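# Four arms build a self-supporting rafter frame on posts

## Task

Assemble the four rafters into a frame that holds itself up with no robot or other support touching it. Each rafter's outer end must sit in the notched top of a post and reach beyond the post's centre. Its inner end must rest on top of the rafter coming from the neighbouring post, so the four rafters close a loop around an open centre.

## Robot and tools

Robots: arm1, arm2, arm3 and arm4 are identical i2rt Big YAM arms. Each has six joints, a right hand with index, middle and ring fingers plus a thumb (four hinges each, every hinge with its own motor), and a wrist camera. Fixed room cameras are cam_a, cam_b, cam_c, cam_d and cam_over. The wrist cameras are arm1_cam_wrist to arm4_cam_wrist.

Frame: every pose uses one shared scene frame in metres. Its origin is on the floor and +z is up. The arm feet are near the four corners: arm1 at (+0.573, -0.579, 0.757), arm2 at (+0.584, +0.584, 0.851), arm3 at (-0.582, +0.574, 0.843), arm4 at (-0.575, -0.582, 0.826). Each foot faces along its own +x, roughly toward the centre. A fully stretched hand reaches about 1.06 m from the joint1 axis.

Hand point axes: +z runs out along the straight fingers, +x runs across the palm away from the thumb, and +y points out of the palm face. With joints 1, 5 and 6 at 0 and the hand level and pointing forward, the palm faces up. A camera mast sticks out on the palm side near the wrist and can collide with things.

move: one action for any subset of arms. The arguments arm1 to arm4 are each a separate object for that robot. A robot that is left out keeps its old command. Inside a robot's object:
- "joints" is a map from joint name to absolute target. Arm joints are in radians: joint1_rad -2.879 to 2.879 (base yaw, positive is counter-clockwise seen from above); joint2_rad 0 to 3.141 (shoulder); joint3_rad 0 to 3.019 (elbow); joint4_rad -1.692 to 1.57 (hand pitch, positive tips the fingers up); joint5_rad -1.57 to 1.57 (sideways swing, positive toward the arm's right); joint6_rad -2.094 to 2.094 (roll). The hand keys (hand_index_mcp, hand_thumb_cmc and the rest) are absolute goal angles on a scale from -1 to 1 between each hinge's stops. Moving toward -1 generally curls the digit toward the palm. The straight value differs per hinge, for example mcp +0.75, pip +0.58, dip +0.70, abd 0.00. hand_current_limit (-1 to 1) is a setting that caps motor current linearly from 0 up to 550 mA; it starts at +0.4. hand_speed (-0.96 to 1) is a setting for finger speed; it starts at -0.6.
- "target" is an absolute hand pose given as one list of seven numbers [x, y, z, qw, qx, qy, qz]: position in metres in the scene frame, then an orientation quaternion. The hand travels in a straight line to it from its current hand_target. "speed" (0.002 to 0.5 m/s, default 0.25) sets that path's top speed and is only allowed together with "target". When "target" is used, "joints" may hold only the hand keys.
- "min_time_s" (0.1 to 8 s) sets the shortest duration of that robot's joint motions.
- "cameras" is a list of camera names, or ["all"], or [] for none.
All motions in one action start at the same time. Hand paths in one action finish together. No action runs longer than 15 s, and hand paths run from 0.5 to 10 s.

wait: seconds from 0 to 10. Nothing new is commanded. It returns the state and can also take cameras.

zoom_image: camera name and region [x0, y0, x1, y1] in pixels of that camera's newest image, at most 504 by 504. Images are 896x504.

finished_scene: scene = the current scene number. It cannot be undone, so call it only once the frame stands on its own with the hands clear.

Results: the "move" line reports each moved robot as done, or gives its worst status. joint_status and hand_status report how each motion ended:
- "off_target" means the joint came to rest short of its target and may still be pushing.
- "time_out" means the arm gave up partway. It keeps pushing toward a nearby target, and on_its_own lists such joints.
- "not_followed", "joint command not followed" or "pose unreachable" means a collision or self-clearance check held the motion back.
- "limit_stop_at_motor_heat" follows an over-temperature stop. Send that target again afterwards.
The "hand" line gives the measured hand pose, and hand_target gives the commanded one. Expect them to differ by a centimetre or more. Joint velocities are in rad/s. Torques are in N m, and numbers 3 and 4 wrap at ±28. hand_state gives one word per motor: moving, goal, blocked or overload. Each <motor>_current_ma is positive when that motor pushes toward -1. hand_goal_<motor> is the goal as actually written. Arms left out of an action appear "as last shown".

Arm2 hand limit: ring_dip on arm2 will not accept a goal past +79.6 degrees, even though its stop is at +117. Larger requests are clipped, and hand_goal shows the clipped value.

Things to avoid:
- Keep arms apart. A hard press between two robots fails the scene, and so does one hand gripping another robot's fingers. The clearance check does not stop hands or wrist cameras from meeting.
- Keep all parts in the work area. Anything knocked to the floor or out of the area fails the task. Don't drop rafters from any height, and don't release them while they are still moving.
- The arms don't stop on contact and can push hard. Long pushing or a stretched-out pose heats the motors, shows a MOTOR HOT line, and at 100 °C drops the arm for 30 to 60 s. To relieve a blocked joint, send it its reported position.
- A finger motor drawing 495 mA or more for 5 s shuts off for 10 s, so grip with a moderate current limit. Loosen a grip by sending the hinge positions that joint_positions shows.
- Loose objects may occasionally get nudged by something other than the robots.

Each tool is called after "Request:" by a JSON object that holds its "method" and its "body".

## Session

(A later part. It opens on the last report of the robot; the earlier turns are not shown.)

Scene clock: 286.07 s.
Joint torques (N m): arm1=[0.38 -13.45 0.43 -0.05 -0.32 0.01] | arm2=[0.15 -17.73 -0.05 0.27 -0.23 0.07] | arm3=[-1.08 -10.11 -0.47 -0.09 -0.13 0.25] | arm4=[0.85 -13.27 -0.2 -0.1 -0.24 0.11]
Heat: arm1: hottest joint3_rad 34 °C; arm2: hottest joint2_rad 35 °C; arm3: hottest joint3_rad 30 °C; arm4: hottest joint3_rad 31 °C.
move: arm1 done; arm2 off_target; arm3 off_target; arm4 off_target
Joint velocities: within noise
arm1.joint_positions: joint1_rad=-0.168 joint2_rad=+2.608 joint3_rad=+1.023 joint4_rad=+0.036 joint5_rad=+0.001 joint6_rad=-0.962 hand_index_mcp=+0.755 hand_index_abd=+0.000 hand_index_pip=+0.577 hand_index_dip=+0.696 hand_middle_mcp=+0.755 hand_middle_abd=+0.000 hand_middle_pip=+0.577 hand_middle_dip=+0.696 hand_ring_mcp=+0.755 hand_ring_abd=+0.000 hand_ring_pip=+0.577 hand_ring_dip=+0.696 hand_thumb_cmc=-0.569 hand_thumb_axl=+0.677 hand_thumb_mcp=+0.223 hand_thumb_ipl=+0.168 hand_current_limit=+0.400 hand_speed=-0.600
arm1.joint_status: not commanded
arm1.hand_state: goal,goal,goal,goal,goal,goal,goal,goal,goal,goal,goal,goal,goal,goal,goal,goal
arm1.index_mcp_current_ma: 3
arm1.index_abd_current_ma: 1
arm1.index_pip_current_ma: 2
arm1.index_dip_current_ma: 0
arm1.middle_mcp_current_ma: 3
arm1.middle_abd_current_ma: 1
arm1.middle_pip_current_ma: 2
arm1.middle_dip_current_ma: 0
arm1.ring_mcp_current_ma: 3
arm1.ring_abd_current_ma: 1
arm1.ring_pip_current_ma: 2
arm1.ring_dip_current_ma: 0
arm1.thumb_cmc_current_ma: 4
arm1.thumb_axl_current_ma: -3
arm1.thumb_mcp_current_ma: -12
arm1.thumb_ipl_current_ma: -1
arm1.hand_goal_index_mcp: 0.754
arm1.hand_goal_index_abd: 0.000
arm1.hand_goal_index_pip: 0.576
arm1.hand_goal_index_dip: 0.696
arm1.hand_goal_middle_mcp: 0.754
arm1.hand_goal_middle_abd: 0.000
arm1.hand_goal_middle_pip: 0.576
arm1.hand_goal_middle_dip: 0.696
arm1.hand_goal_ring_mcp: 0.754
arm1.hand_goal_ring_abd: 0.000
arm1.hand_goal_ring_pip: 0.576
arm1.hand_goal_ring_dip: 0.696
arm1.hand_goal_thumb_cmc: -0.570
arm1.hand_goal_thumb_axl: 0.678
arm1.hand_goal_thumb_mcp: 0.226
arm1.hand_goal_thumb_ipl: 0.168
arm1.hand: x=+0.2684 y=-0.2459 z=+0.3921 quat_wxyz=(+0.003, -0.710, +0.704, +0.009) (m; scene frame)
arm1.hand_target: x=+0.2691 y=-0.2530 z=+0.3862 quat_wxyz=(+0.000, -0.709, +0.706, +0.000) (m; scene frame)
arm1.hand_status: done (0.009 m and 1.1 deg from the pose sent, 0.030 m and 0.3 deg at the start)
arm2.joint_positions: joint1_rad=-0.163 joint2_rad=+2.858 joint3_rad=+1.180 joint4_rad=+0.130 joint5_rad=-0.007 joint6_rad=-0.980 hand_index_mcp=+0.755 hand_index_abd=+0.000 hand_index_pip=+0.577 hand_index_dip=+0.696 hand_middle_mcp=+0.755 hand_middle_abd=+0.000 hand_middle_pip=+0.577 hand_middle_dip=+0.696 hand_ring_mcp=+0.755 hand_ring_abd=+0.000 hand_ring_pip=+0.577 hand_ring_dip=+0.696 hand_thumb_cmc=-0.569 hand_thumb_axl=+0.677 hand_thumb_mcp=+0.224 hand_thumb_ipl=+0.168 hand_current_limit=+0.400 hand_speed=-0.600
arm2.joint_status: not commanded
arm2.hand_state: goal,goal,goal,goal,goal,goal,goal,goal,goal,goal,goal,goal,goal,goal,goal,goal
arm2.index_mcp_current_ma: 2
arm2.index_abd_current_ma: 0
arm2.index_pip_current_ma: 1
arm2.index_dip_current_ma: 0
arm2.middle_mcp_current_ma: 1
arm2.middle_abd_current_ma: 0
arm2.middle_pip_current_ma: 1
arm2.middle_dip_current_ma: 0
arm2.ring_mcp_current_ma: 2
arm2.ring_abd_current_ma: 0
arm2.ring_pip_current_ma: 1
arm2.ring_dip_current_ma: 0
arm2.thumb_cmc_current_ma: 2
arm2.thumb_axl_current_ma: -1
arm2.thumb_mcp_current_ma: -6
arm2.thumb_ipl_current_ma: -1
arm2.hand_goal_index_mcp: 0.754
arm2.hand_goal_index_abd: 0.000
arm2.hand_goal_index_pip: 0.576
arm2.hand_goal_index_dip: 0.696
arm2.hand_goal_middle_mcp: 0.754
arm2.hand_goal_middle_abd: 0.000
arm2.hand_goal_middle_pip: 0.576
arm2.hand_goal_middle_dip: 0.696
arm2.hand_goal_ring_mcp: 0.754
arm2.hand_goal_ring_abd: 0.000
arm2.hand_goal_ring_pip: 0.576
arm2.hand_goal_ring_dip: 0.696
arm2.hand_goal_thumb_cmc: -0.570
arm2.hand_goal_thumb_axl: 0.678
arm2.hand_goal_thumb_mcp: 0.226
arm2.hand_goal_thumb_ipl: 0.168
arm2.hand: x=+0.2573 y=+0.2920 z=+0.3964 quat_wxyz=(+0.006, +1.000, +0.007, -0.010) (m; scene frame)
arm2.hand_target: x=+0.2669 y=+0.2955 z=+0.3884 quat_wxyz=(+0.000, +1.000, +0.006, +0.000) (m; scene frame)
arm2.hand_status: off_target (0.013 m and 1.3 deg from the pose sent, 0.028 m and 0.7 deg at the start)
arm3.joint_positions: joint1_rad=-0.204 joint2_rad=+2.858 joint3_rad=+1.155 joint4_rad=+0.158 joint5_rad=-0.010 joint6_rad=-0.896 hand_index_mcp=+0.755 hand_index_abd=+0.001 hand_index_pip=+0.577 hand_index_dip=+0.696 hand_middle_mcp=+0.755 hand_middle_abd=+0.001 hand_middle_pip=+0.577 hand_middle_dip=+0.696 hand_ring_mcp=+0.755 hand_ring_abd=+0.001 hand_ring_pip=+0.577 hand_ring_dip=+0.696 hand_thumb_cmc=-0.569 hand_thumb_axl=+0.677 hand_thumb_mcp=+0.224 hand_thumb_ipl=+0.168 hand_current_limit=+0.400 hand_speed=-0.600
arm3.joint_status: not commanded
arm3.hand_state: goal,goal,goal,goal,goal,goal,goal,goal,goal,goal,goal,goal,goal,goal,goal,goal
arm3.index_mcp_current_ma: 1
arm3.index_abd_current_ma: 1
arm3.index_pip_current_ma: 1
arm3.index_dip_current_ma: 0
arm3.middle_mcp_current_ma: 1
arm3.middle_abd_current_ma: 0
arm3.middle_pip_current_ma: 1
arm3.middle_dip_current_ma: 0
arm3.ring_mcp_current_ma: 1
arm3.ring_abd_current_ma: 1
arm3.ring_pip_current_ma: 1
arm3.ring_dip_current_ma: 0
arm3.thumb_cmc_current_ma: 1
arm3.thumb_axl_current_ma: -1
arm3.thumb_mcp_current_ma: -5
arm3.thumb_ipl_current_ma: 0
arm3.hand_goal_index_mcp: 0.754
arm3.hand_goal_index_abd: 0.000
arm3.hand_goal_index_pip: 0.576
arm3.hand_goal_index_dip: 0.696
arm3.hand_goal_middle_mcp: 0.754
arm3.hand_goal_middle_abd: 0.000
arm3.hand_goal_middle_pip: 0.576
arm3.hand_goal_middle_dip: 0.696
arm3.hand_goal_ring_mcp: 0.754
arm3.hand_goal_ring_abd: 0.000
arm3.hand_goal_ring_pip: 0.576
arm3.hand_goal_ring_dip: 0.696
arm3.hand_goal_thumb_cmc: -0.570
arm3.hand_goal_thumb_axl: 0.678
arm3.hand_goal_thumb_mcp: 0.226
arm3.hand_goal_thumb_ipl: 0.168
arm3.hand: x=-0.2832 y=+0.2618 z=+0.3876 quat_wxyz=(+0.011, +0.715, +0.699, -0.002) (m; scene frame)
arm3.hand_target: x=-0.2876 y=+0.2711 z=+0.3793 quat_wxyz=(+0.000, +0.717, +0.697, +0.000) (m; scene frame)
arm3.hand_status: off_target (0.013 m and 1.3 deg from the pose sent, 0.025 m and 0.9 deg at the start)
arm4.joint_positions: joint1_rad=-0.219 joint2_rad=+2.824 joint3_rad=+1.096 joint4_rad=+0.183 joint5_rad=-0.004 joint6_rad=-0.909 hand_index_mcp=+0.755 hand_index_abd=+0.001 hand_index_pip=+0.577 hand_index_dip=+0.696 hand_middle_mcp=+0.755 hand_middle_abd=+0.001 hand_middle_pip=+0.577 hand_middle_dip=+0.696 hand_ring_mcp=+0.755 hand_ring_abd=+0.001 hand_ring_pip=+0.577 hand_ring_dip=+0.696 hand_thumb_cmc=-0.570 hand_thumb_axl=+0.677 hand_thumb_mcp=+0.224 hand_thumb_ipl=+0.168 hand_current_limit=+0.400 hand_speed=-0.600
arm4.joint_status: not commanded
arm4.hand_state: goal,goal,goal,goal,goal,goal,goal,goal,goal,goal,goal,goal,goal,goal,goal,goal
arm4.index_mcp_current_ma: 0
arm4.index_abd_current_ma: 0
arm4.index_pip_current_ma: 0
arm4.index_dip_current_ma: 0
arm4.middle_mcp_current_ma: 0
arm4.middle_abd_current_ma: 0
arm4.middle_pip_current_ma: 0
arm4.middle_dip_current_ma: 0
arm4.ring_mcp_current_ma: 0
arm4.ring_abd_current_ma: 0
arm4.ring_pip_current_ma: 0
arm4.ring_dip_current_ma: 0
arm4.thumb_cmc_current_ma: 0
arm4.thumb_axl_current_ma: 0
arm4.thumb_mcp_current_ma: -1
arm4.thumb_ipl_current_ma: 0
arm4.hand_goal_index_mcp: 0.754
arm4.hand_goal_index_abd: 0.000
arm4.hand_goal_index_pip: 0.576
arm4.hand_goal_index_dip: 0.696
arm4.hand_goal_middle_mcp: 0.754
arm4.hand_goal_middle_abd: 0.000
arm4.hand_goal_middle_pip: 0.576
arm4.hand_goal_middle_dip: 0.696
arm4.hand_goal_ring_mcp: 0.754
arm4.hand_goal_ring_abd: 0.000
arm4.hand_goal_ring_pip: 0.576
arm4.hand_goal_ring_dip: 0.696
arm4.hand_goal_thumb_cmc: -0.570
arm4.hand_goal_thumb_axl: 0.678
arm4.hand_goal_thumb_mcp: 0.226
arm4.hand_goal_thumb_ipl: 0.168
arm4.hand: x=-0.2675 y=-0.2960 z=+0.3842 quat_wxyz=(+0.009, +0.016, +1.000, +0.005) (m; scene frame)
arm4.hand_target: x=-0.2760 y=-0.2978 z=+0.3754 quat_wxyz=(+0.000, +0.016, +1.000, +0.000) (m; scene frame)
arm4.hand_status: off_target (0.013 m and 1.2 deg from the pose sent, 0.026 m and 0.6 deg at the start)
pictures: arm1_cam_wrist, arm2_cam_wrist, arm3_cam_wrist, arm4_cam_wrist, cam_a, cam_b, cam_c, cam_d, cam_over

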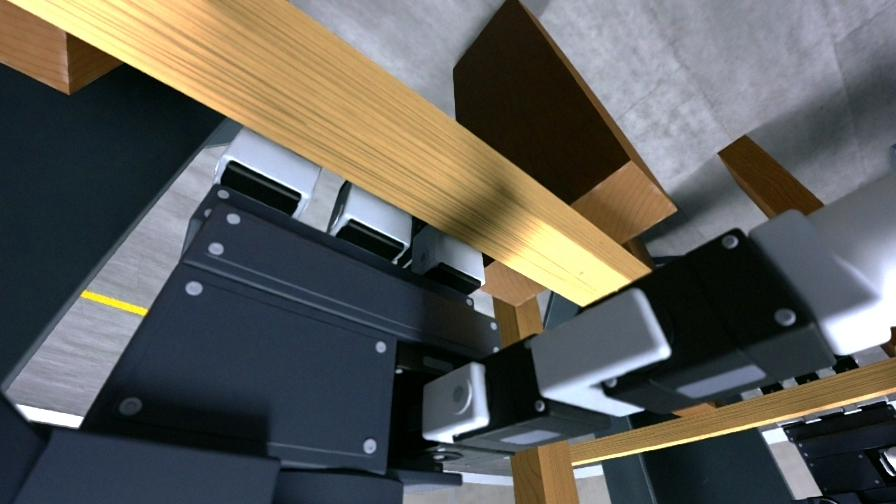

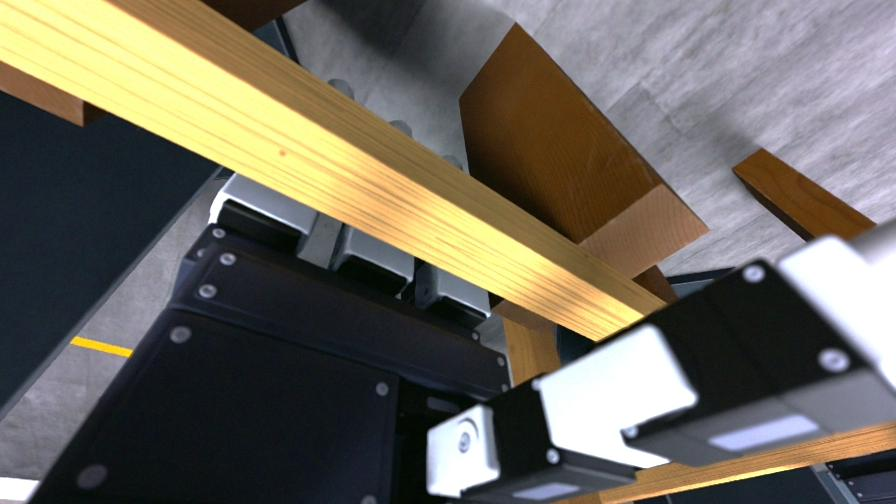

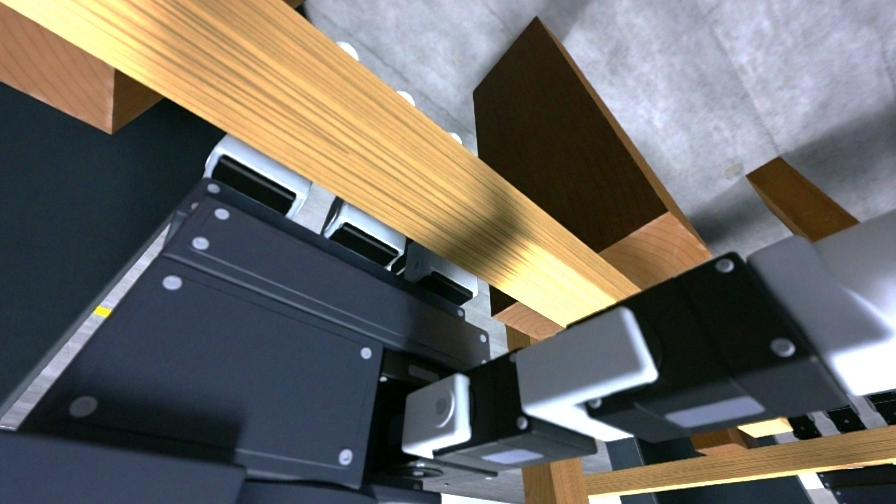

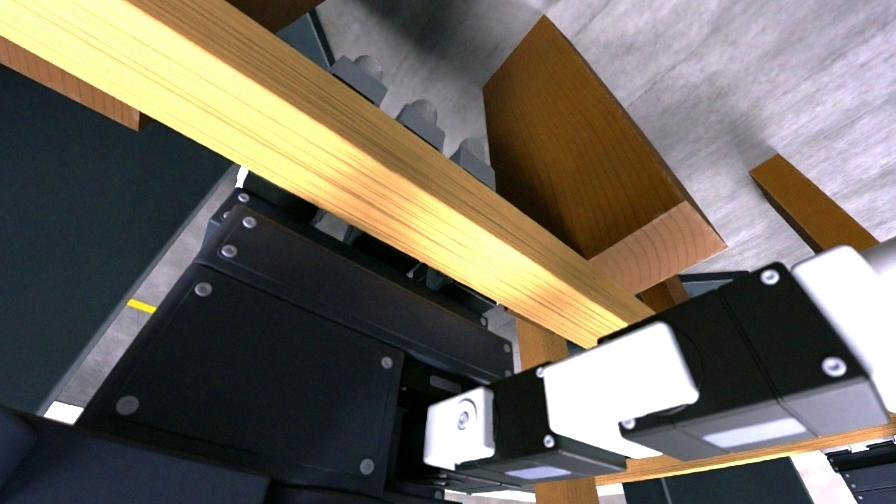

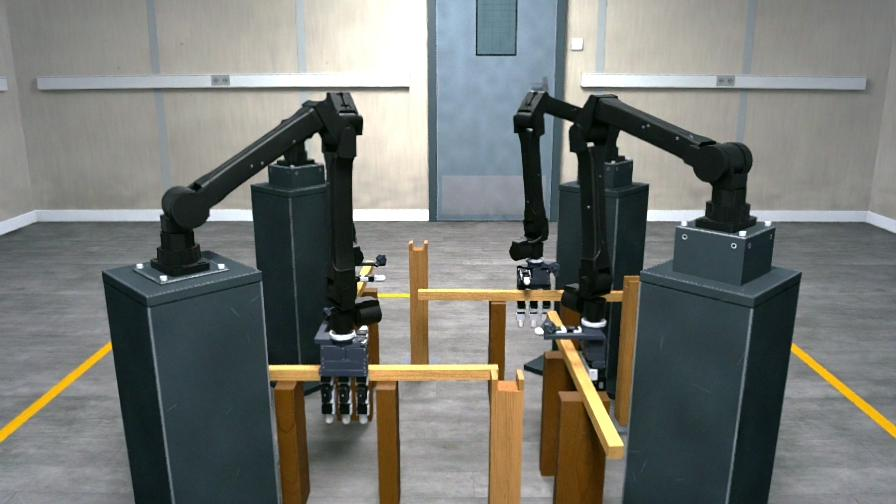

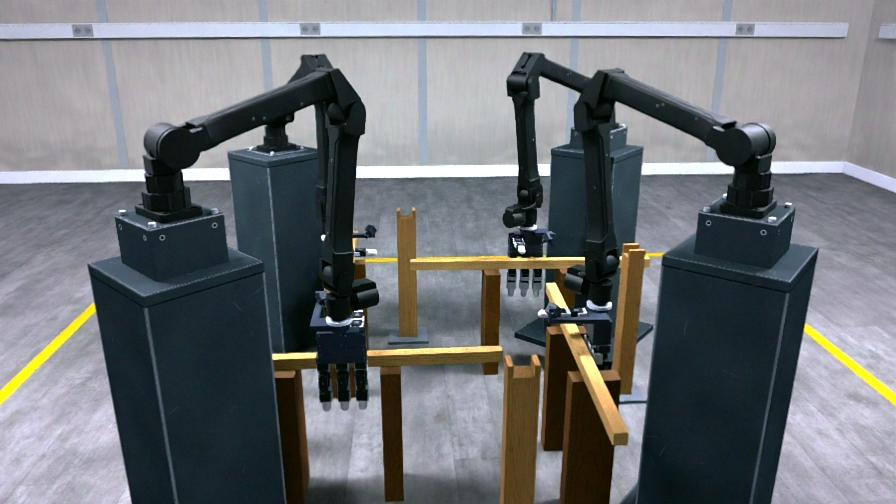

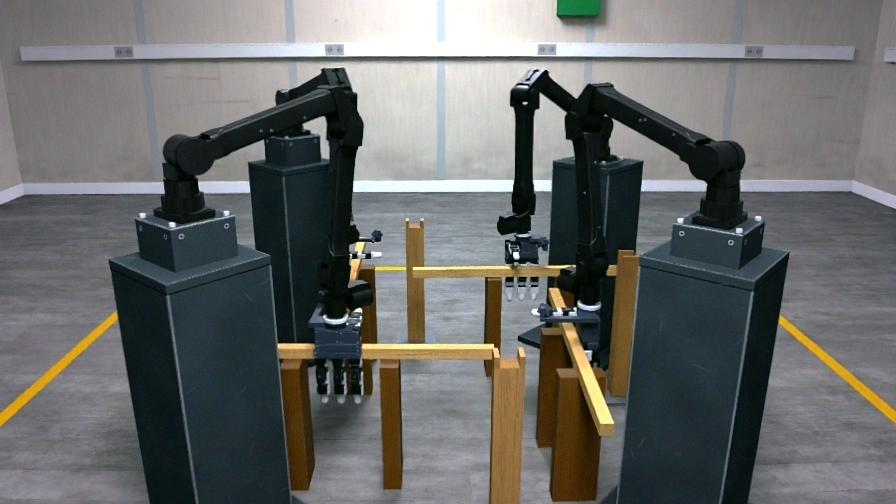

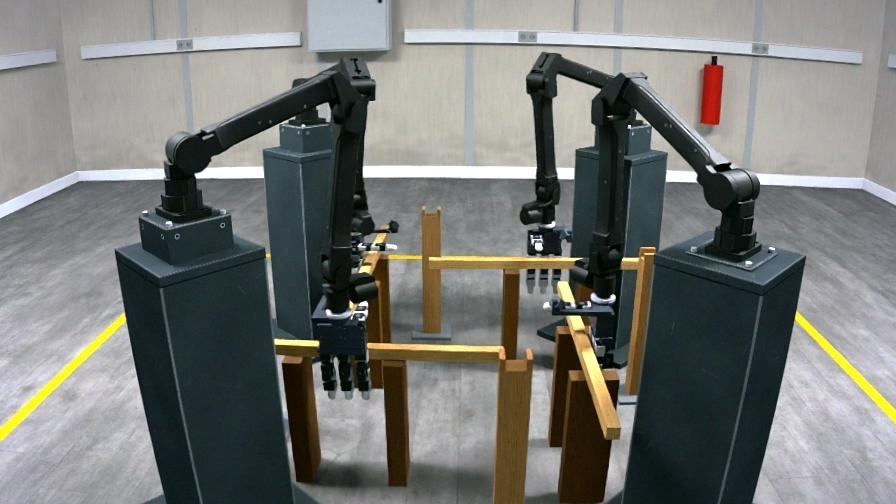

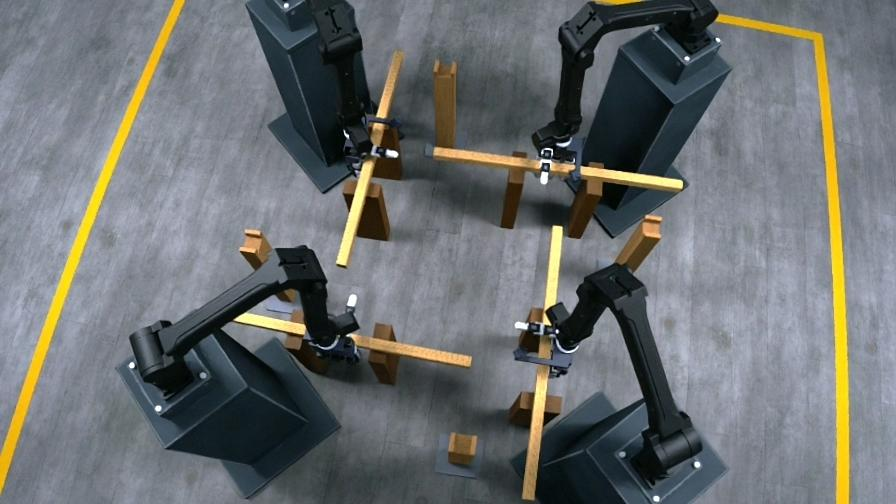

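Request:
{"method": "move", "body": {"arm1": {"joints": {"hand_index_pip": -0.634, "hand_middle_pip": -0.634, "hand_ring_pip": -0.634, "hand_index_dip": -0.39, "hand_middle_dip": -0.39, "hand_ring_dip": -0.39, "hand_speed": -0.7}}, "arm2": {"joints": {"hand_index_pip": -0.634, "hand_middle_pip": -0.634, "hand_ring_pip": -0.634, "hand_index_dip": -0.39, "hand_middle_dip": -0.39, "hand_ring_dip": -0.39, "hand_speed": -0.7}}, "arm3": {"joints": {"hand_index_pip": -0.634, "hand_middle_pip": -0.634, "hand_ring_pip": -0.634, "hand_index_dip": -0.39, "hand_middle_dip": -0.39, "hand_ring_dip": -0.39, "hand_speed": -0.7}}, "arm4": {"joints": {"hand_index_pip": -0.634, "hand_middle_pip": -0.634, "hand_ring_pip": -0.634, "hand_index_dip": -0.39, "hand_middle_dip": -0.39, "hand_ring_dip": -0.39, "hand_speed": -0.7}}, "cameras": ["arm1_cam_wrist", "arm2_cam_wrist", "arm3_cam_wrist", "arm4_cam_wrist", "cam_a", "cam_d"]}}

Scene clock: 304.77 s.
Joint torques (N m): arm1=[1.32 -14.1 0.34 0.03 -0.34 -0.01] | arm2=[0.09 -17.9 -0.21 0.31 -0.24 0.03] | arm3=[-1.2 -10.17 -0.59 -0.06 -0.12 0.24] | arm4=[0.91 -13.39 -0.12 -0.09 -0.28 0.08]
Heat: arm1: hottest joint2_rad 33 °C; arm2: hottest joint2_rad 34 °C; arm3: hottest joint3_rad 30 °C; arm4: hottest joint3_rad 31 °C.
move: arm1 off_target; arm2 off_target; arm3 done; arm4 done
Joint velocities: within noise
arm1.joint_positions: joint1_rad=-0.167 joint2_rad=+2.618 joint3_rad=+1.024 joint4_rad=+0.036 joint5_rad=+0.000 joint6_rad=-0.957 hand_index_mcp=+0.759 hand_index_abd=+0.000 hand_index_pip=-0.605 hand_index_dip=-0.380 hand_middle_mcp=+0.759 hand_middle_abd=+0.000 hand_middle_pip=-0.600 hand_middle_dip=-0.378 hand_ring_mcp=+0.757 hand_ring_abd=+0.000 hand_ring_pip=-0.592 hand_ring_dip=-0.378 hand_thumb_cmc=-0.569 hand_thumb_axl=+0.677 hand_thumb_mcp=+0.223 hand_thumb_ipl=+0.168 hand_current_limit=+0.400 hand_speed=-0.700
arm1.joint_status: hand_index_pip off_target (ended at -0.605, target -0.634); hand_middle_pip off_target (ended at -0.600, target -0.634); hand_ring_pip off_target (ended at -0.592, target -0.634); the others done
arm1.hand_state: goal,goal,blocked,goal,goal,goal,blocked,goal,goal,goal,blocked,goal,goal,goal,goal,goal
arm1.index_mcp_current_ma: 21
arm1.index_abd_current_ma: 1
arm1.index_pip_current_ma: 121
arm1.index_dip_current_ma: 38
arm1.middle_mcp_current_ma: 21
arm1.middle_abd_current_ma: 1
arm1.middle_pip_current_ma: 146
arm1.middle_dip_current_ma: 48
arm1.ring_mcp_current_ma: 13
arm1.ring_abd_current_ma: 1
arm1.ring_pip_current_ma: 181
arm1.ring_dip_current_ma: 48
arm1.thumb_cmc_current_ma: 4
arm1.thumb_axl_current_ma: -3
arm1.thumb_mcp_current_ma: -13
arm1.thumb_ipl_current_ma: -1
arm1.hand_goal_index_mcp: 0.754
arm1.hand_goal_index_abd: 0.000
arm1.hand_goal_index_pip: -0.634
arm1.hand_goal_index_dip: -0.390
arm1.hand_goal_middle_mcp: 0.754
arm1.hand_goal_middle_abd: 0.000
arm1.hand_goal_middle_pip: -0.634
arm1.hand_goal_middle_dip: -0.390
arm1.hand_goal_ring_mcp: 0.754
arm1.hand_goal_ring_abd: 0.000
arm1.hand_goal_ring_pip: -0.634
arm1.hand_goal_ring_dip: -0.390
arm1.hand_goal_thumb_cmc: -0.570
arm1.hand_goal_thumb_axl: 0.678
arm1.hand_goal_thumb_mcp: 0.226
arm1.hand_goal_thumb_ipl: 0.168
arm1.hand: x=+0.2703 y=-0.2492 z=+0.3882 quat_wxyz=(+0.002, -0.709, +0.705, +0.005) (m; scene frame)
arm1.hand_target: x=+0.2691 y=-0.2529 z=+0.3862 quat_wxyz=(+0.000, -0.709, +0.706, +0.000) (m; scene frame)
arm1.hand_status: not commanded
arm2.joint_positions: joint1_rad=-0.162 joint2_rad=+2.860 joint3_rad=+1.183 joint4_rad=+0.130 joint5_rad=-0.008 joint6_rad=-0.978 hand_index_mcp=+0.757 hand_index_abd=+0.000 hand_index_pip=-0.592 hand_index_dip=-0.379 hand_middle_mcp=+0.757 hand_middle_abd=+0.000 hand_middle_pip=-0.594 hand_middle_dip=-0.380 hand_ring_mcp=+0.757 hand_ring_abd=+0.000 hand_ring_pip=-0.594 hand_ring_dip=-0.380 hand_thumb_cmc=-0.569 hand_thumb_axl=+0.677 hand_thumb_mcp=+0.224 hand_thumb_ipl=+0.168 hand_current_limit=+0.400 hand_speed=-0.700
arm2.joint_status: hand_index_pip off_target (ended at -0.592, target -0.634); hand_middle_pip off_target (ended at -0.594, target -0.634); hand_ring_pip off_target (ended at -0.594, target -0.634); the others done
arm2.hand_state: goal,goal,blocked,goal,goal,goal,blocked,goal,goal,goal,blocked,goal,goal,goal,goal,goal
arm2.index_mcp_current_ma: 6
arm2.index_abd_current_ma: 0
arm2.index_pip_current_ma: 139
arm2.index_dip_current_ma: 28
arm2.middle_mcp_current_ma: 6
arm2.middle_abd_current_ma: 0
arm2.middle_pip_current_ma: 131
arm2.middle_dip_current_ma: 25
arm2.ring_mcp_current_ma: 6
arm2.ring_abd_current_ma: 0
arm2.ring_pip_current_ma: 133
arm2.ring_dip_current_ma: 24
arm2.thumb_cmc_current_ma: 2
arm2.thumb_axl_current_ma: -1
arm2.thumb_mcp_current_ma: -6
arm2.thumb_ipl_current_ma: -1
arm2.hand_goal_index_mcp: 0.754
arm2.hand_goal_index_abd: 0.000
arm2.hand_goal_index_pip: -0.634
arm2.hand_goal_index_dip: -0.390
arm2.hand_goal_middle_mcp: 0.754
arm2.hand_goal_middle_abd: 0.000
arm2.hand_goal_middle_pip: -0.634
arm2.hand_goal_middle_dip: -0.390
arm2.hand_goal_ring_mcp: 0.754
arm2.hand_goal_ring_abd: 0.000
arm2.hand_goal_ring_pip: -0.634
arm2.hand_goal_ring_dip: -0.390
arm2.hand_goal_thumb_cmc: -0.570
arm2.hand_goal_thumb_axl: 0.678
arm2.hand_goal_thumb_mcp: 0.226
arm2.hand_goal_thumb_ipl: 0.168
arm2.hand: x=+0.2568 y=+0.2912 z=+0.3959 quat_wxyz=(+0.006, +1.000, +0.006, -0.010) (m; scene frame)
arm2.hand_target: x=+0.2669 y=+0.2954 z=+0.3884 quat_wxyz=(+0.000, +1.000, +0.007, +0.000) (m; scene frame)
arm2.hand_status: not commanded
arm3.joint_positions: joint1_rad=-0.203 joint2_rad=+2.858 joint3_rad=+1.157 joint4_rad=+0.158 joint5_rad=-0.011 joint6_rad=-0.895 hand_index_mcp=+0.757 hand_index_abd=+0.001 hand_index_pip=-0.615 hand_index_dip=-0.382 hand_middle_mcp=+0.757 hand_middle_abd=+0.001 hand_middle_pip=-0.616 hand_middle_dip=-0.380 hand_ring_mcp=+0.756 hand_ring_abd=+0.001 hand_ring_pip=-0.614 hand_ring_dip=-0.381 hand_thumb_cmc=-0.569 hand_thumb_axl=+0.677 hand_thumb_mcp=+0.224 hand_thumb_ipl=+0.168 hand_current_limit=+0.400 hand_speed=-0.700
arm3.joint_status: all done
arm3.hand_state: goal,goal,goal,goal,goal,goal,goal,goal,goal,goal,goal,goal,goal,goal,goal,goal
arm3.index_mcp_current_ma: 6
arm3.index_abd_current_ma: 1
arm3.index_pip_current_ma: 46
arm3.index_dip_current_ma: 16
arm3.middle_mcp_current_ma: 6
arm3.middle_abd_current_ma: 0
arm3.middle_pip_current_ma: 44
arm3.middle_dip_current_ma: 20
arm3.ring_mcp_current_ma: 3
arm3.ring_abd_current_ma: 1
arm3.ring_pip_current_ma: 49
arm3.ring_dip_current_ma: 19
arm3.thumb_cmc_current_ma: 1
arm3.thumb_axl_current_ma: -1
arm3.thumb_mcp_current_ma: -5
arm3.thumb_ipl_current_ma: 0
arm3.hand_goal_index_mcp: 0.754
arm3.hand_goal_index_abd: 0.000
arm3.hand_goal_index_pip: -0.634
arm3.hand_goal_index_dip: -0.390
arm3.hand_goal_middle_mcp: 0.754
arm3.hand_goal_middle_abd: 0.000
arm3.hand_goal_middle_pip: -0.634
arm3.hand_goal_middle_dip: -0.390
arm3.hand_goal_ring_mcp: 0.754
arm3.hand_goal_ring_abd: 0.000
arm3.hand_goal_ring_pip: -0.634
arm3.hand_goal_ring_dip: -0.390
arm3.hand_goal_thumb_cmc: -0.570
arm3.hand_goal_thumb_axl: 0.678
arm3.hand_goal_thumb_mcp: 0.226
arm3.hand_goal_thumb_ipl: 0.168
arm3.hand: x=-0.2819 y=+0.2611 z=+0.3877 quat_wxyz=(+0.012, +0.715, +0.699, -0.002) (m; scene frame)
arm3.hand_target: x=-0.2877 y=+0.2710 z=+0.3793 quat_wxyz=(+0.000, +0.717, +0.697, +0.000) (m; scene frame)
arm3.hand_status: not commanded
arm4.joint_positions: joint1_rad=-0.219 joint2_rad=+2.824 joint3_rad=+1.096 joint4_rad=+0.183 joint5_rad=-0.004 joint6_rad=-0.909 hand_index_mcp=+0.755 hand_index_abd=+0.001 hand_index_pip=-0.621 hand_index_dip=-0.387 hand_middle_mcp=+0.755 hand_middle_abd=+0.001 hand_middle_pip=-0.626 hand_middle_dip=-0.387 hand_ring_mcp=+0.755 hand_ring_abd=+0.001 hand_ring_pip=-0.627 hand_ring_dip=-0.387 hand_thumb_cmc=-0.570 hand_thumb_axl=+0.677 hand_thumb_mcp=+0.224 hand_thumb_ipl=+0.168 hand_current_limit=+0.400 hand_speed=-0.700
arm4.joint_status: all done
arm4.hand_state: goal,goal,goal,goal,goal,goal,goal,goal,goal,goal,goal,goal,goal,goal,goal,goal
arm4.index_mcp_current_ma: 0
arm4.index_abd_current_ma: 0
arm4.index_pip_current_ma: 7
arm4.index_dip_current_ma: 1
arm4.middle_mcp_current_ma: 0
arm4.middle_abd_current_ma: 0
arm4.middle_pip_current_ma: 4
arm4.middle_dip_current_ma: 1
arm4.ring_mcp_current_ma: 0
arm4.ring_abd_current_ma: 0
arm4.ring_pip_current_ma: 3
arm4.ring_dip_current_ma: 1
arm4.thumb_cmc_current_ma: 0
arm4.thumb_axl_current_ma: 0
arm4.thumb_mcp_current_ma: -1
arm4.thumb_ipl_current_ma: 0
arm4.hand_goal_index_mcp: 0.754
arm4.hand_goal_index_abd: 0.000
arm4.hand_goal_index_pip: -0.634
arm4.hand_goal_index_dip: -0.390
arm4.hand_goal_middle_mcp: 0.754
arm4.hand_goal_middle_abd: 0.000
arm4.hand_goal_middle_pip: -0.634
arm4.hand_goal_middle_dip: -0.390
arm4.hand_goal_ring_mcp: 0.754
arm4.hand_goal_ring_abd: 0.000
arm4.hand_goal_ring_pip: -0.634
arm4.hand_goal_ring_dip: -0.390
arm4.hand_goal_thumb_cmc: -0.570
arm4.hand_goal_thumb_axl: 0.678
arm4.hand_goal_thumb_mcp: 0.226
arm4.hand_goal_thumb_ipl: 0.168
arm4.hand: x=-0.2675 y=-0.2960 z=+0.3842 quat_wxyz=(+0.009, +0.016, +1.000, +0.005) (m; scene frame)
arm4.hand_target: x=-0.2760 y=-0.2978 z=+0.3754 quat_wxyz=(+0.000, +0.017, +1.000, +0.000) (m; scene frame)
arm4.hand_status: not commanded
pictures: arm1_cam_wrist, arm2_cam_wrist, arm3_cam_wrist, arm4_cam_wrist, cam_a, cam_d

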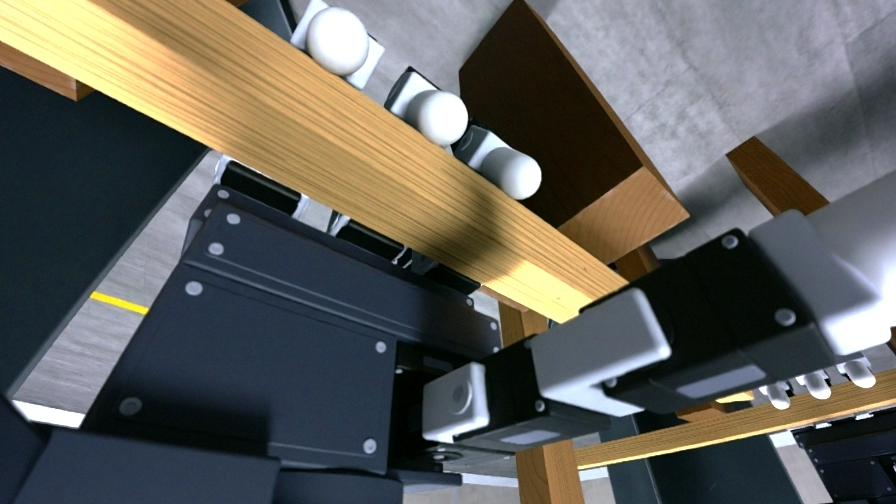

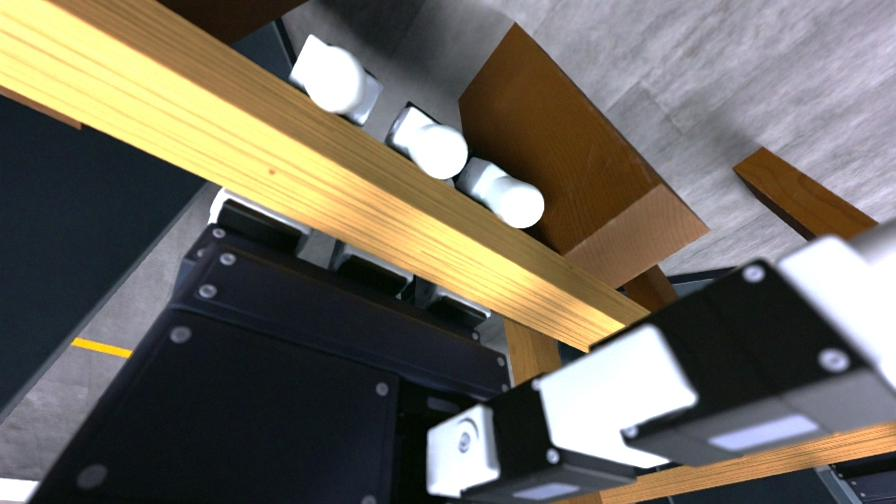

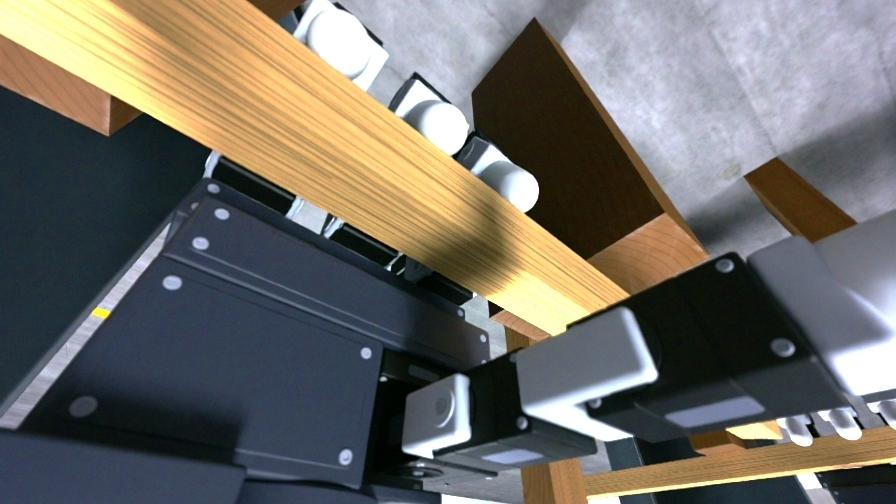

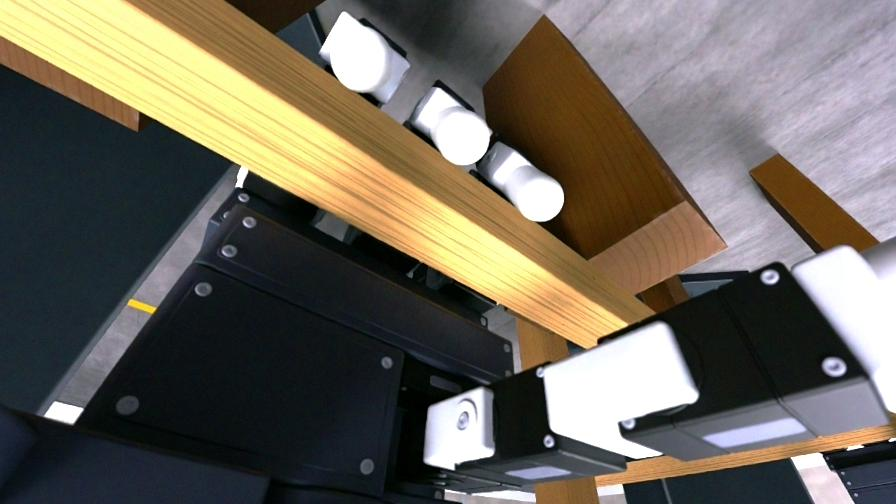

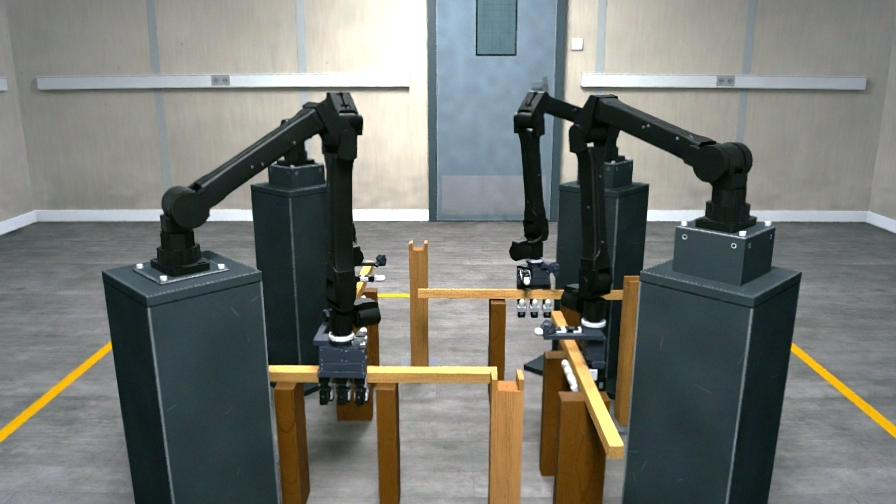

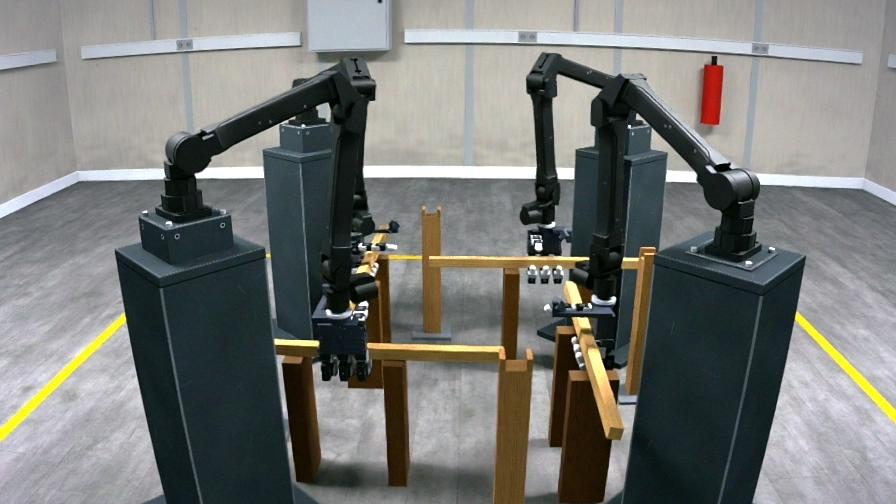

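Request:
{"method": "move", "body": {"arm1": {"joints": {"hand_thumb_mcp": -0.448, "hand_thumb_ipl": -0.534}}, "arm2": {"joints": {"hand_thumb_mcp": -0.448, "hand_thumb_ipl": -0.534}}, "arm3": {"joints": {"hand_thumb_mcp": -0.448, "hand_thumb_ipl": -0.534}}, "arm4": {"joints": {"hand_thumb_mcp": -0.448, "hand_thumb_ipl": -0.534}}, "cameras": ["arm1_cam_wrist", "arm2_cam_wrist", "arm3_cam_wrist", "arm4_cam_wrist", "cam_a", "cam_d"]}}

Scene clock: 313.07 s.
Joint torques (N m): arm1=[1.26 -14.8 0.39 -0.05 -0.38 -0.07] | arm2=[0.03 -17.9 -0.21 0.29 -0.23 0.03] | arm3=[-1.2 -10.17 -0.61 -0.08 -0.11 0.25] | arm4=[0.73 -13.39 -0.1 -0.08 -0.25 0.06]
Heat: arm1: hottest joint2_rad 33 °C; arm2: hottest joint2_rad 35 °C; arm3: hottest joint3_rad 30 °C; arm4: hottest joint3_rad 31 °C.
move: arm1 off_target; arm2 off_target; arm3 off_target; arm4 off_target
Joint velocities: within noise
arm1.joint_positions: joint1_rad=-0.167 joint2_rad=+2.618 joint3_rad=+1.024 joint4_rad=+0.036 joint5_rad=+0.000 joint6_rad=-0.956 hand_index_mcp=+0.783 hand_index_abd=+0.000 hand_index_pip=-0.615 hand_index_dip=-0.400 hand_middle_mcp=+0.759 hand_middle_abd=+0.000 hand_middle_pip=-0.614 hand_middle_dip=-0.379 hand_ring_mcp=+0.758 hand_ring_abd=+0.000 hand_ring_pip=-0.607 hand_ring_dip=-0.378 hand_thumb_cmc=-0.578 hand_thumb_axl=+0.670 hand_thumb_mcp=-0.291 hand_thumb_ipl=-0.405 hand_current_limit=+0.400 hand_speed=-0.700
arm1.joint_status: hand_thumb_mcp off_target (ended at -0.291, target -0.448); hand_thumb_ipl off_target (ended at -0.405, target -0.534)
arm1.hand_state: blocked,goal,goal,goal,goal,goal,blocked,goal,goal,goal,blocked,goal,goal,goal,blocked,blocked
arm1.index_mcp_current_ma: 134
arm1.index_abd_current_ma: 1
arm1.index_pip_current_ma: 79
arm1.index_dip_current_ma: -42
arm1.middle_mcp_current_ma: 21
arm1.middle_abd_current_ma: 1
arm1.middle_pip_current_ma: 83
arm1.middle_dip_current_ma: 46
arm1.ring_mcp_current_ma: 17
arm1.ring_abd_current_ma: 1
arm1.ring_pip_current_ma: 112
arm1.ring_dip_current_ma: 48
arm1.thumb_cmc_current_ma: -30
arm1.thumb_axl_current_ma: -39
arm1.thumb_mcp_current_ma: 385
arm1.thumb_ipl_current_ma: 385
arm1.hand_goal_index_mcp: 0.754
arm1.hand_goal_index_abd: 0.000
arm1.hand_goal_index_pip: -0.634
arm1.hand_goal_index_dip: -0.390
arm1.hand_goal_middle_mcp: 0.754
arm1.hand_goal_middle_abd: 0.000
arm1.hand_goal_middle_pip: -0.634
arm1.hand_goal_middle_dip: -0.390
arm1.hand_goal_ring_mcp: 0.754
arm1.hand_goal_ring_abd: 0.000
arm1.hand_goal_ring_pip: -0.634
arm1.hand_goal_ring_dip: -0.390
arm1.hand_goal_thumb_cmc: -0.570
arm1.hand_goal_thumb_axl: 0.678
arm1.hand_goal_thumb_mcp: -0.448
arm1.hand_goal_thumb_ipl: -0.534
arm1.hand: x=+0.2704 y=-0.2493 z=+0.3880 quat_wxyz=(+0.002, -0.709, +0.706, +0.005) (m; scene frame)
arm1.hand_target: x=+0.2692 y=-0.2529 z=+0.3861 quat_wxyz=(+0.000, -0.709, +0.706, +0.000) (m; scene frame)
arm1.hand_status: not commanded
arm2.joint_positions: joint1_rad=-0.162 joint2_rad=+2.860 joint3_rad=+1.183 joint4_rad=+0.130 joint5_rad=-0.008 joint6_rad=-0.978 hand_index_mcp=+0.762 hand_index_abd=+0.000 hand_index_pip=-0.595 hand_index_dip=-0.385 hand_middle_mcp=+0.759 hand_middle_abd=+0.000 hand_middle_pip=-0.595 hand_middle_dip=-0.380 hand_ring_mcp=+0.758 hand_ring_abd=+0.000 hand_ring_pip=-0.594 hand_ring_dip=-0.380 hand_thumb_cmc=-0.576 hand_thumb_axl=+0.676 hand_thumb_mcp=-0.292 hand_thumb_ipl=-0.362 hand_current_limit=+0.400 hand_speed=-0.700
arm2.joint_status: hand_thumb_mcp off_target (ended at -0.292, target -0.448); hand_thumb_ipl off_target (ended at -0.362, target -0.534)
arm2.hand_state: goal,goal,blocked,goal,goal,goal,blocked,goal,goal,goal,blocked,goal,goal,goal,blocked,blocked
arm2.index_mcp_current_ma: 19
arm2.index_abd_current_ma: 0
arm2.index_pip_current_ma: 128
arm2.index_dip_current_ma: 11
arm2.middle_mcp_current_ma: 13
arm2.middle_abd_current_ma: 0
arm2.middle_pip_current_ma: 128
arm2.middle_dip_current_ma: 25
arm2.ring_mcp_current_ma: 9
arm2.ring_abd_current_ma: 0
arm2.ring_pip_current_ma: 133
arm2.ring_dip_current_ma: 24
arm2.thumb_cmc_current_ma: -13
arm2.thumb_axl_current_ma: -4
arm2.thumb_mcp_current_ma: 385
arm2.thumb_ipl_current_ma: 385
arm2.hand_goal_index_mcp: 0.754
arm2.hand_goal_index_abd: 0.000
arm2.hand_goal_index_pip: -0.634
arm2.hand_goal_index_dip: -0.390
arm2.hand_goal_middle_mcp: 0.754
arm2.hand_goal_middle_abd: 0.000
arm2.hand_goal_middle_pip: -0.634
arm2.hand_goal_middle_dip: -0.390
arm2.hand_goal_ring_mcp: 0.754
arm2.hand_goal_ring_abd: 0.000
arm2.hand_goal_ring_pip: -0.634
arm2.hand_goal_ring_dip: -0.390
arm2.hand_goal_thumb_cmc: -0.570
arm2.hand_goal_thumb_axl: 0.678
arm2.hand_goal_thumb_mcp: -0.448
arm2.hand_goal_thumb_ipl: -0.534
arm2.hand: x=+0.2568 y=+0.2912 z=+0.3959 quat_wxyz=(+0.006, +1.000, +0.006, -0.010) (m; scene frame)
arm2.hand_target: x=+0.2669 y=+0.2954 z=+0.3884 quat_wxyz=(+0.000, +1.000, +0.007, +0.000) (m; scene frame)
arm2.hand_status: not commanded
arm3.joint_positions: joint1_rad=-0.203 joint2_rad=+2.858 joint3_rad=+1.157 joint4_rad=+0.158 joint5_rad=-0.012 joint6_rad=-0.895 hand_index_mcp=+0.778 hand_index_abd=+0.001 hand_index_pip=-0.637 hand_index_dip=-0.414 hand_middle_mcp=+0.757 hand_middle_abd=+0.001 hand_middle_pip=-0.627 hand_middle_dip=-0.387 hand_ring_mcp=+0.756 hand_ring_abd=+0.001 hand_ring_pip=-0.626 hand_ring_dip=-0.387 hand_thumb_cmc=-0.570 hand_thumb_axl=+0.678 hand_thumb_mcp=-0.290 hand_thumb_ipl=-0.368 hand_current_limit=+0.400 hand_speed=-0.700
arm3.joint_status: hand_thumb_mcp off_target (ended at -0.290, target -0.448); hand_thumb_ipl off_target (ended at -0.368, target -0.534)
arm3.hand_state: blocked,goal,goal,blocked,goal,goal,goal,goal,goal,goal,goal,goal,goal,goal,blocked,blocked
arm3.index_mcp_current_ma: 65
arm3.index_abd_current_ma: 1
arm3.index_pip_current_ma: -5
arm3.index_dip_current_ma: -63
arm3.middle_mcp_current_ma: 6
arm3.middle_abd_current_ma: 0
arm3.middle_pip_current_ma: 12
arm3.middle_dip_current_ma: 5
arm3.ring_mcp_current_ma: 3
arm3.ring_abd_current_ma: 1
arm3.ring_pip_current_ma: 16
arm3.ring_dip_current_ma: 5
arm3.thumb_cmc_current_ma: 0
arm3.thumb_axl_current_ma: 0
arm3.thumb_mcp_current_ma: 385
arm3.thumb_ipl_current_ma: 385
arm3.hand_goal_index_mcp: 0.754
arm3.hand_goal_index_abd: 0.000
arm3.hand_goal_index_pip: -0.634
arm3.hand_goal_index_dip: -0.390
arm3.hand_goal_middle_mcp: 0.754
arm3.hand_goal_middle_abd: 0.000
arm3.hand_goal_middle_pip: -0.634
arm3.hand_goal_middle_dip: -0.390
arm3.hand_goal_ring_mcp: 0.754
arm3.hand_goal_ring_abd: 0.000
arm3.hand_goal_ring_pip: -0.634
arm3.hand_goal_ring_dip: -0.390
arm3.hand_goal_thumb_cmc: -0.570
arm3.hand_goal_thumb_axl: 0.678
arm3.hand_goal_thumb_mcp: -0.448
arm3.hand_goal_thumb_ipl: -0.534
arm3.hand: x=-0.2818 y=+0.2611 z=+0.3877 quat_wxyz=(+0.012, +0.715, +0.699, -0.001) (m; scene frame)
arm3.hand_target: x=-0.2877 y=+0.2710 z=+0.3793 quat_wxyz=(+0.000, +0.717, +0.697, +0.000) (m; scene frame)
arm3.hand_status: not commanded
arm4.joint_positions: joint1_rad=-0.218 joint2_rad=+2.824 joint3_rad=+1.096 joint4_rad=+0.183 joint5_rad=-0.004 joint6_rad=-0.908 hand_index_mcp=+0.763 hand_index_abd=+0.001 hand_index_pip=-0.628 hand_index_dip=-0.397 hand_middle_mcp=+0.757 hand_middle_abd=+0.001 hand_middle_pip=-0.628 hand_middle_dip=-0.387 hand_ring_mcp=+0.755 hand_ring_abd=+0.001 hand_ring_pip=-0.627 hand_ring_dip=-0.387 hand_thumb_cmc=-0.577 hand_thumb_axl=+0.676 hand_thumb_mcp=-0.290 hand_thumb_ipl=-0.368 hand_current_limit=+0.400 hand_speed=-0.700
arm4.joint_status: hand_thumb_mcp off_target (ended at -0.290, target -0.448); hand_thumb_ipl off_target (ended at -0.368, target -0.534)
arm4.hand_state: goal,goal,goal,goal,goal,goal,goal,goal,goal,goal,goal,goal,goal,goal,blocked,blocked
arm4.index_mcp_current_ma: 5
arm4.index_abd_current_ma: 0
arm4.index_pip_current_ma: 2
arm4.index_dip_current_ma: -3
arm4.middle_mcp_current_ma: 1
arm4.middle_abd_current_ma: 0
arm4.middle_pip_current_ma: 2
arm4.middle_dip_current_ma: 1
arm4.ring_mcp_current_ma: 0
arm4.ring_abd_current_ma: 0
arm4.ring_pip_current_ma: 3
arm4.ring_dip_current_ma: 1
arm4.thumb_cmc_current_ma: -3
arm4.thumb_axl_current_ma: 0
arm4.thumb_mcp_current_ma: 385
arm4.thumb_ipl_current_ma: 385
arm4.hand_goal_index_mcp: 0.754
arm4.hand_goal_index_abd: 0.000
arm4.hand_goal_index_pip: -0.634
arm4.hand_goal_index_dip: -0.390
arm4.hand_goal_middle_mcp: 0.754
arm4.hand_goal_middle_abd: 0.000
arm4.hand_goal_middle_pip: -0.634
arm4.hand_goal_middle_dip: -0.390
arm4.hand_goal_ring_mcp: 0.754
arm4.hand_goal_ring_abd: 0.000
arm4.hand_goal_ring_pip: -0.634
arm4.hand_goal_ring_dip: -0.390
arm4.hand_goal_thumb_cmc: -0.570
arm4.hand_goal_thumb_axl: 0.678
arm4.hand_goal_thumb_mcp: -0.448
arm4.hand_goal_thumb_ipl: -0.534
arm4.hand: x=-0.2677 y=-0.2957 z=+0.3842 quat_wxyz=(+0.009, +0.016, +1.000, +0.005) (m; scene frame)
arm4.hand_target: x=-0.2760 y=-0.2977 z=+0.3754 quat_wxyz=(+0.000, +0.016, +1.000, +0.000) (m; scene frame)
arm4.hand_status: not commanded
pictures: arm1_cam_wrist, arm2_cam_wrist, arm3_cam_wrist, arm4_cam_wrist, cam_a, cam_d

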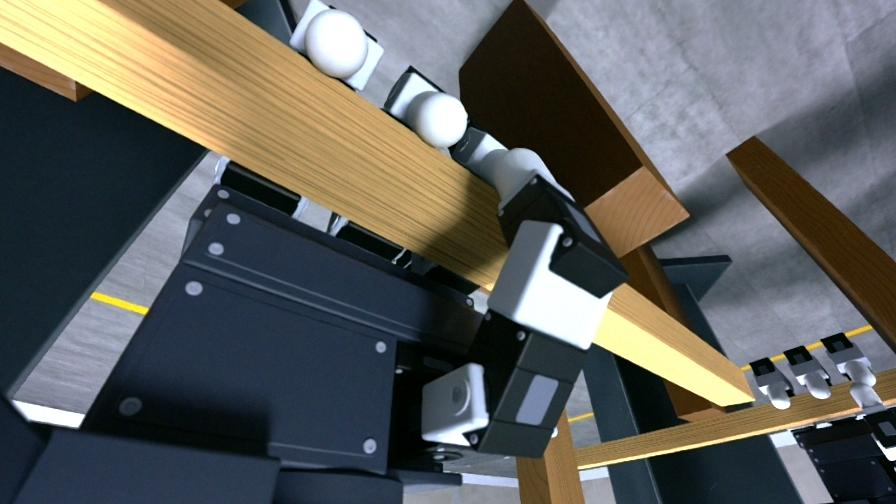

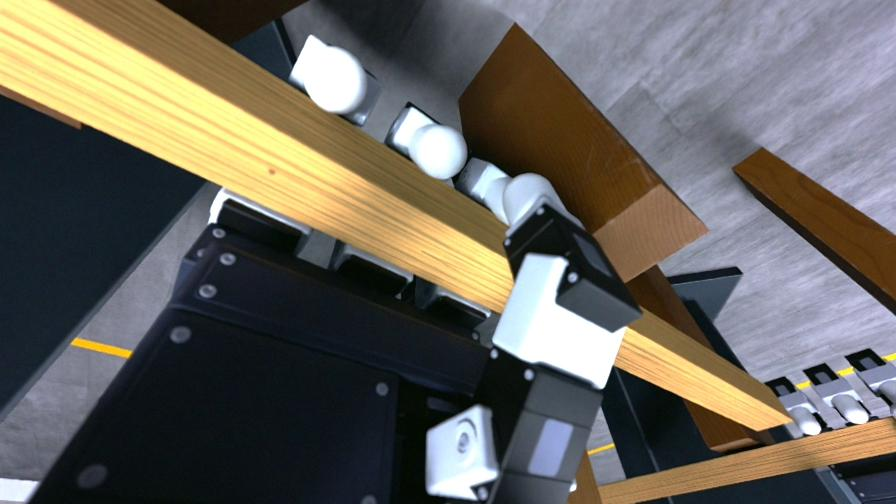

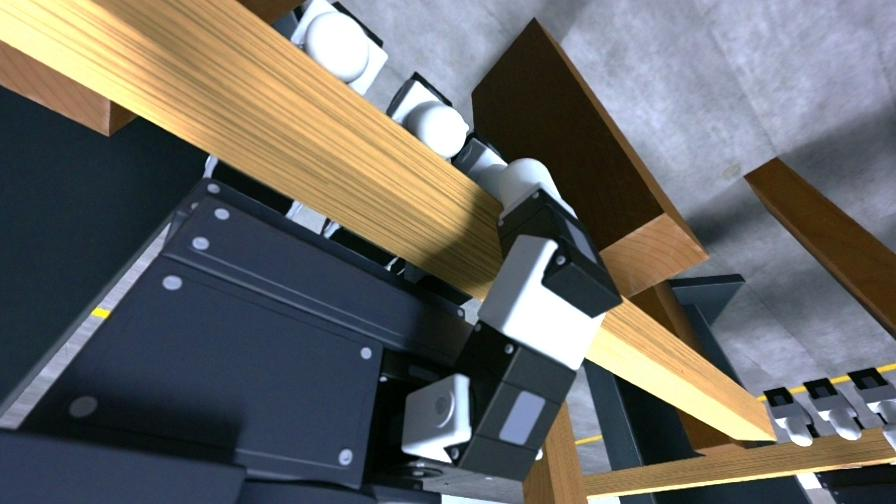

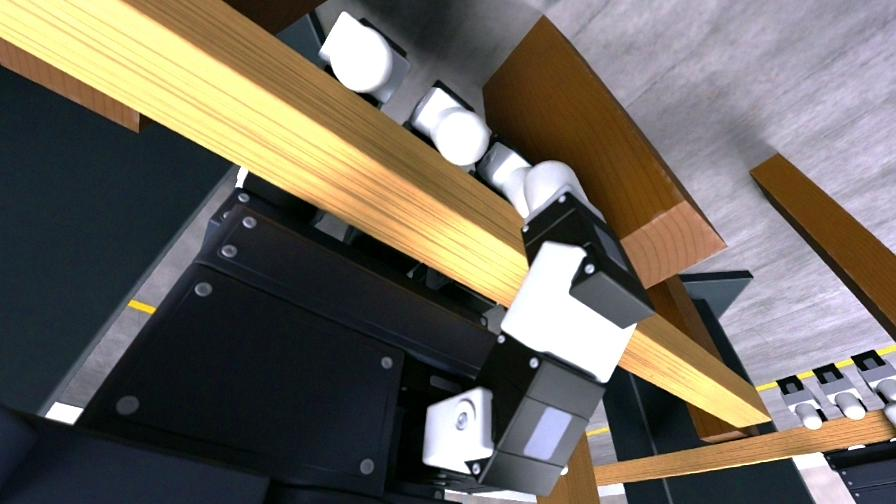

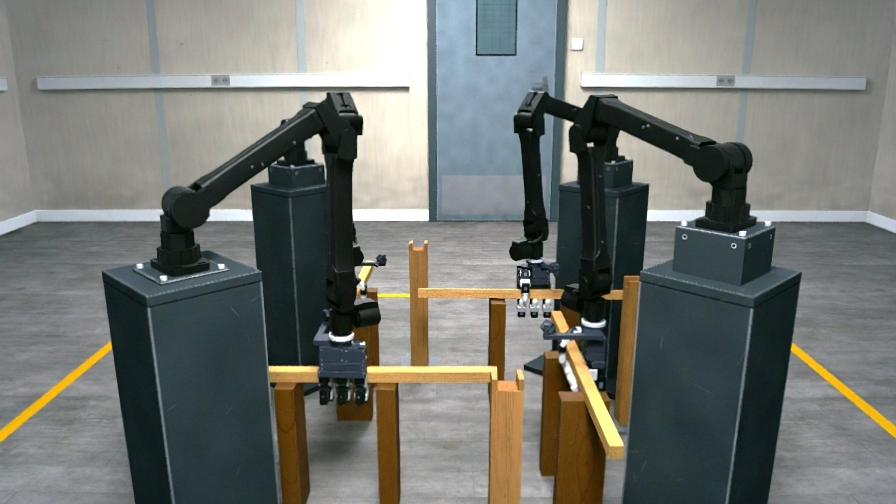

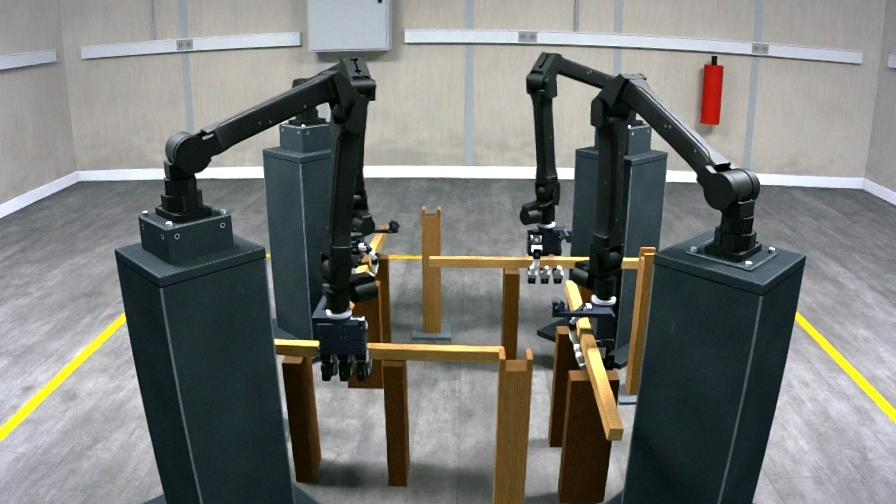

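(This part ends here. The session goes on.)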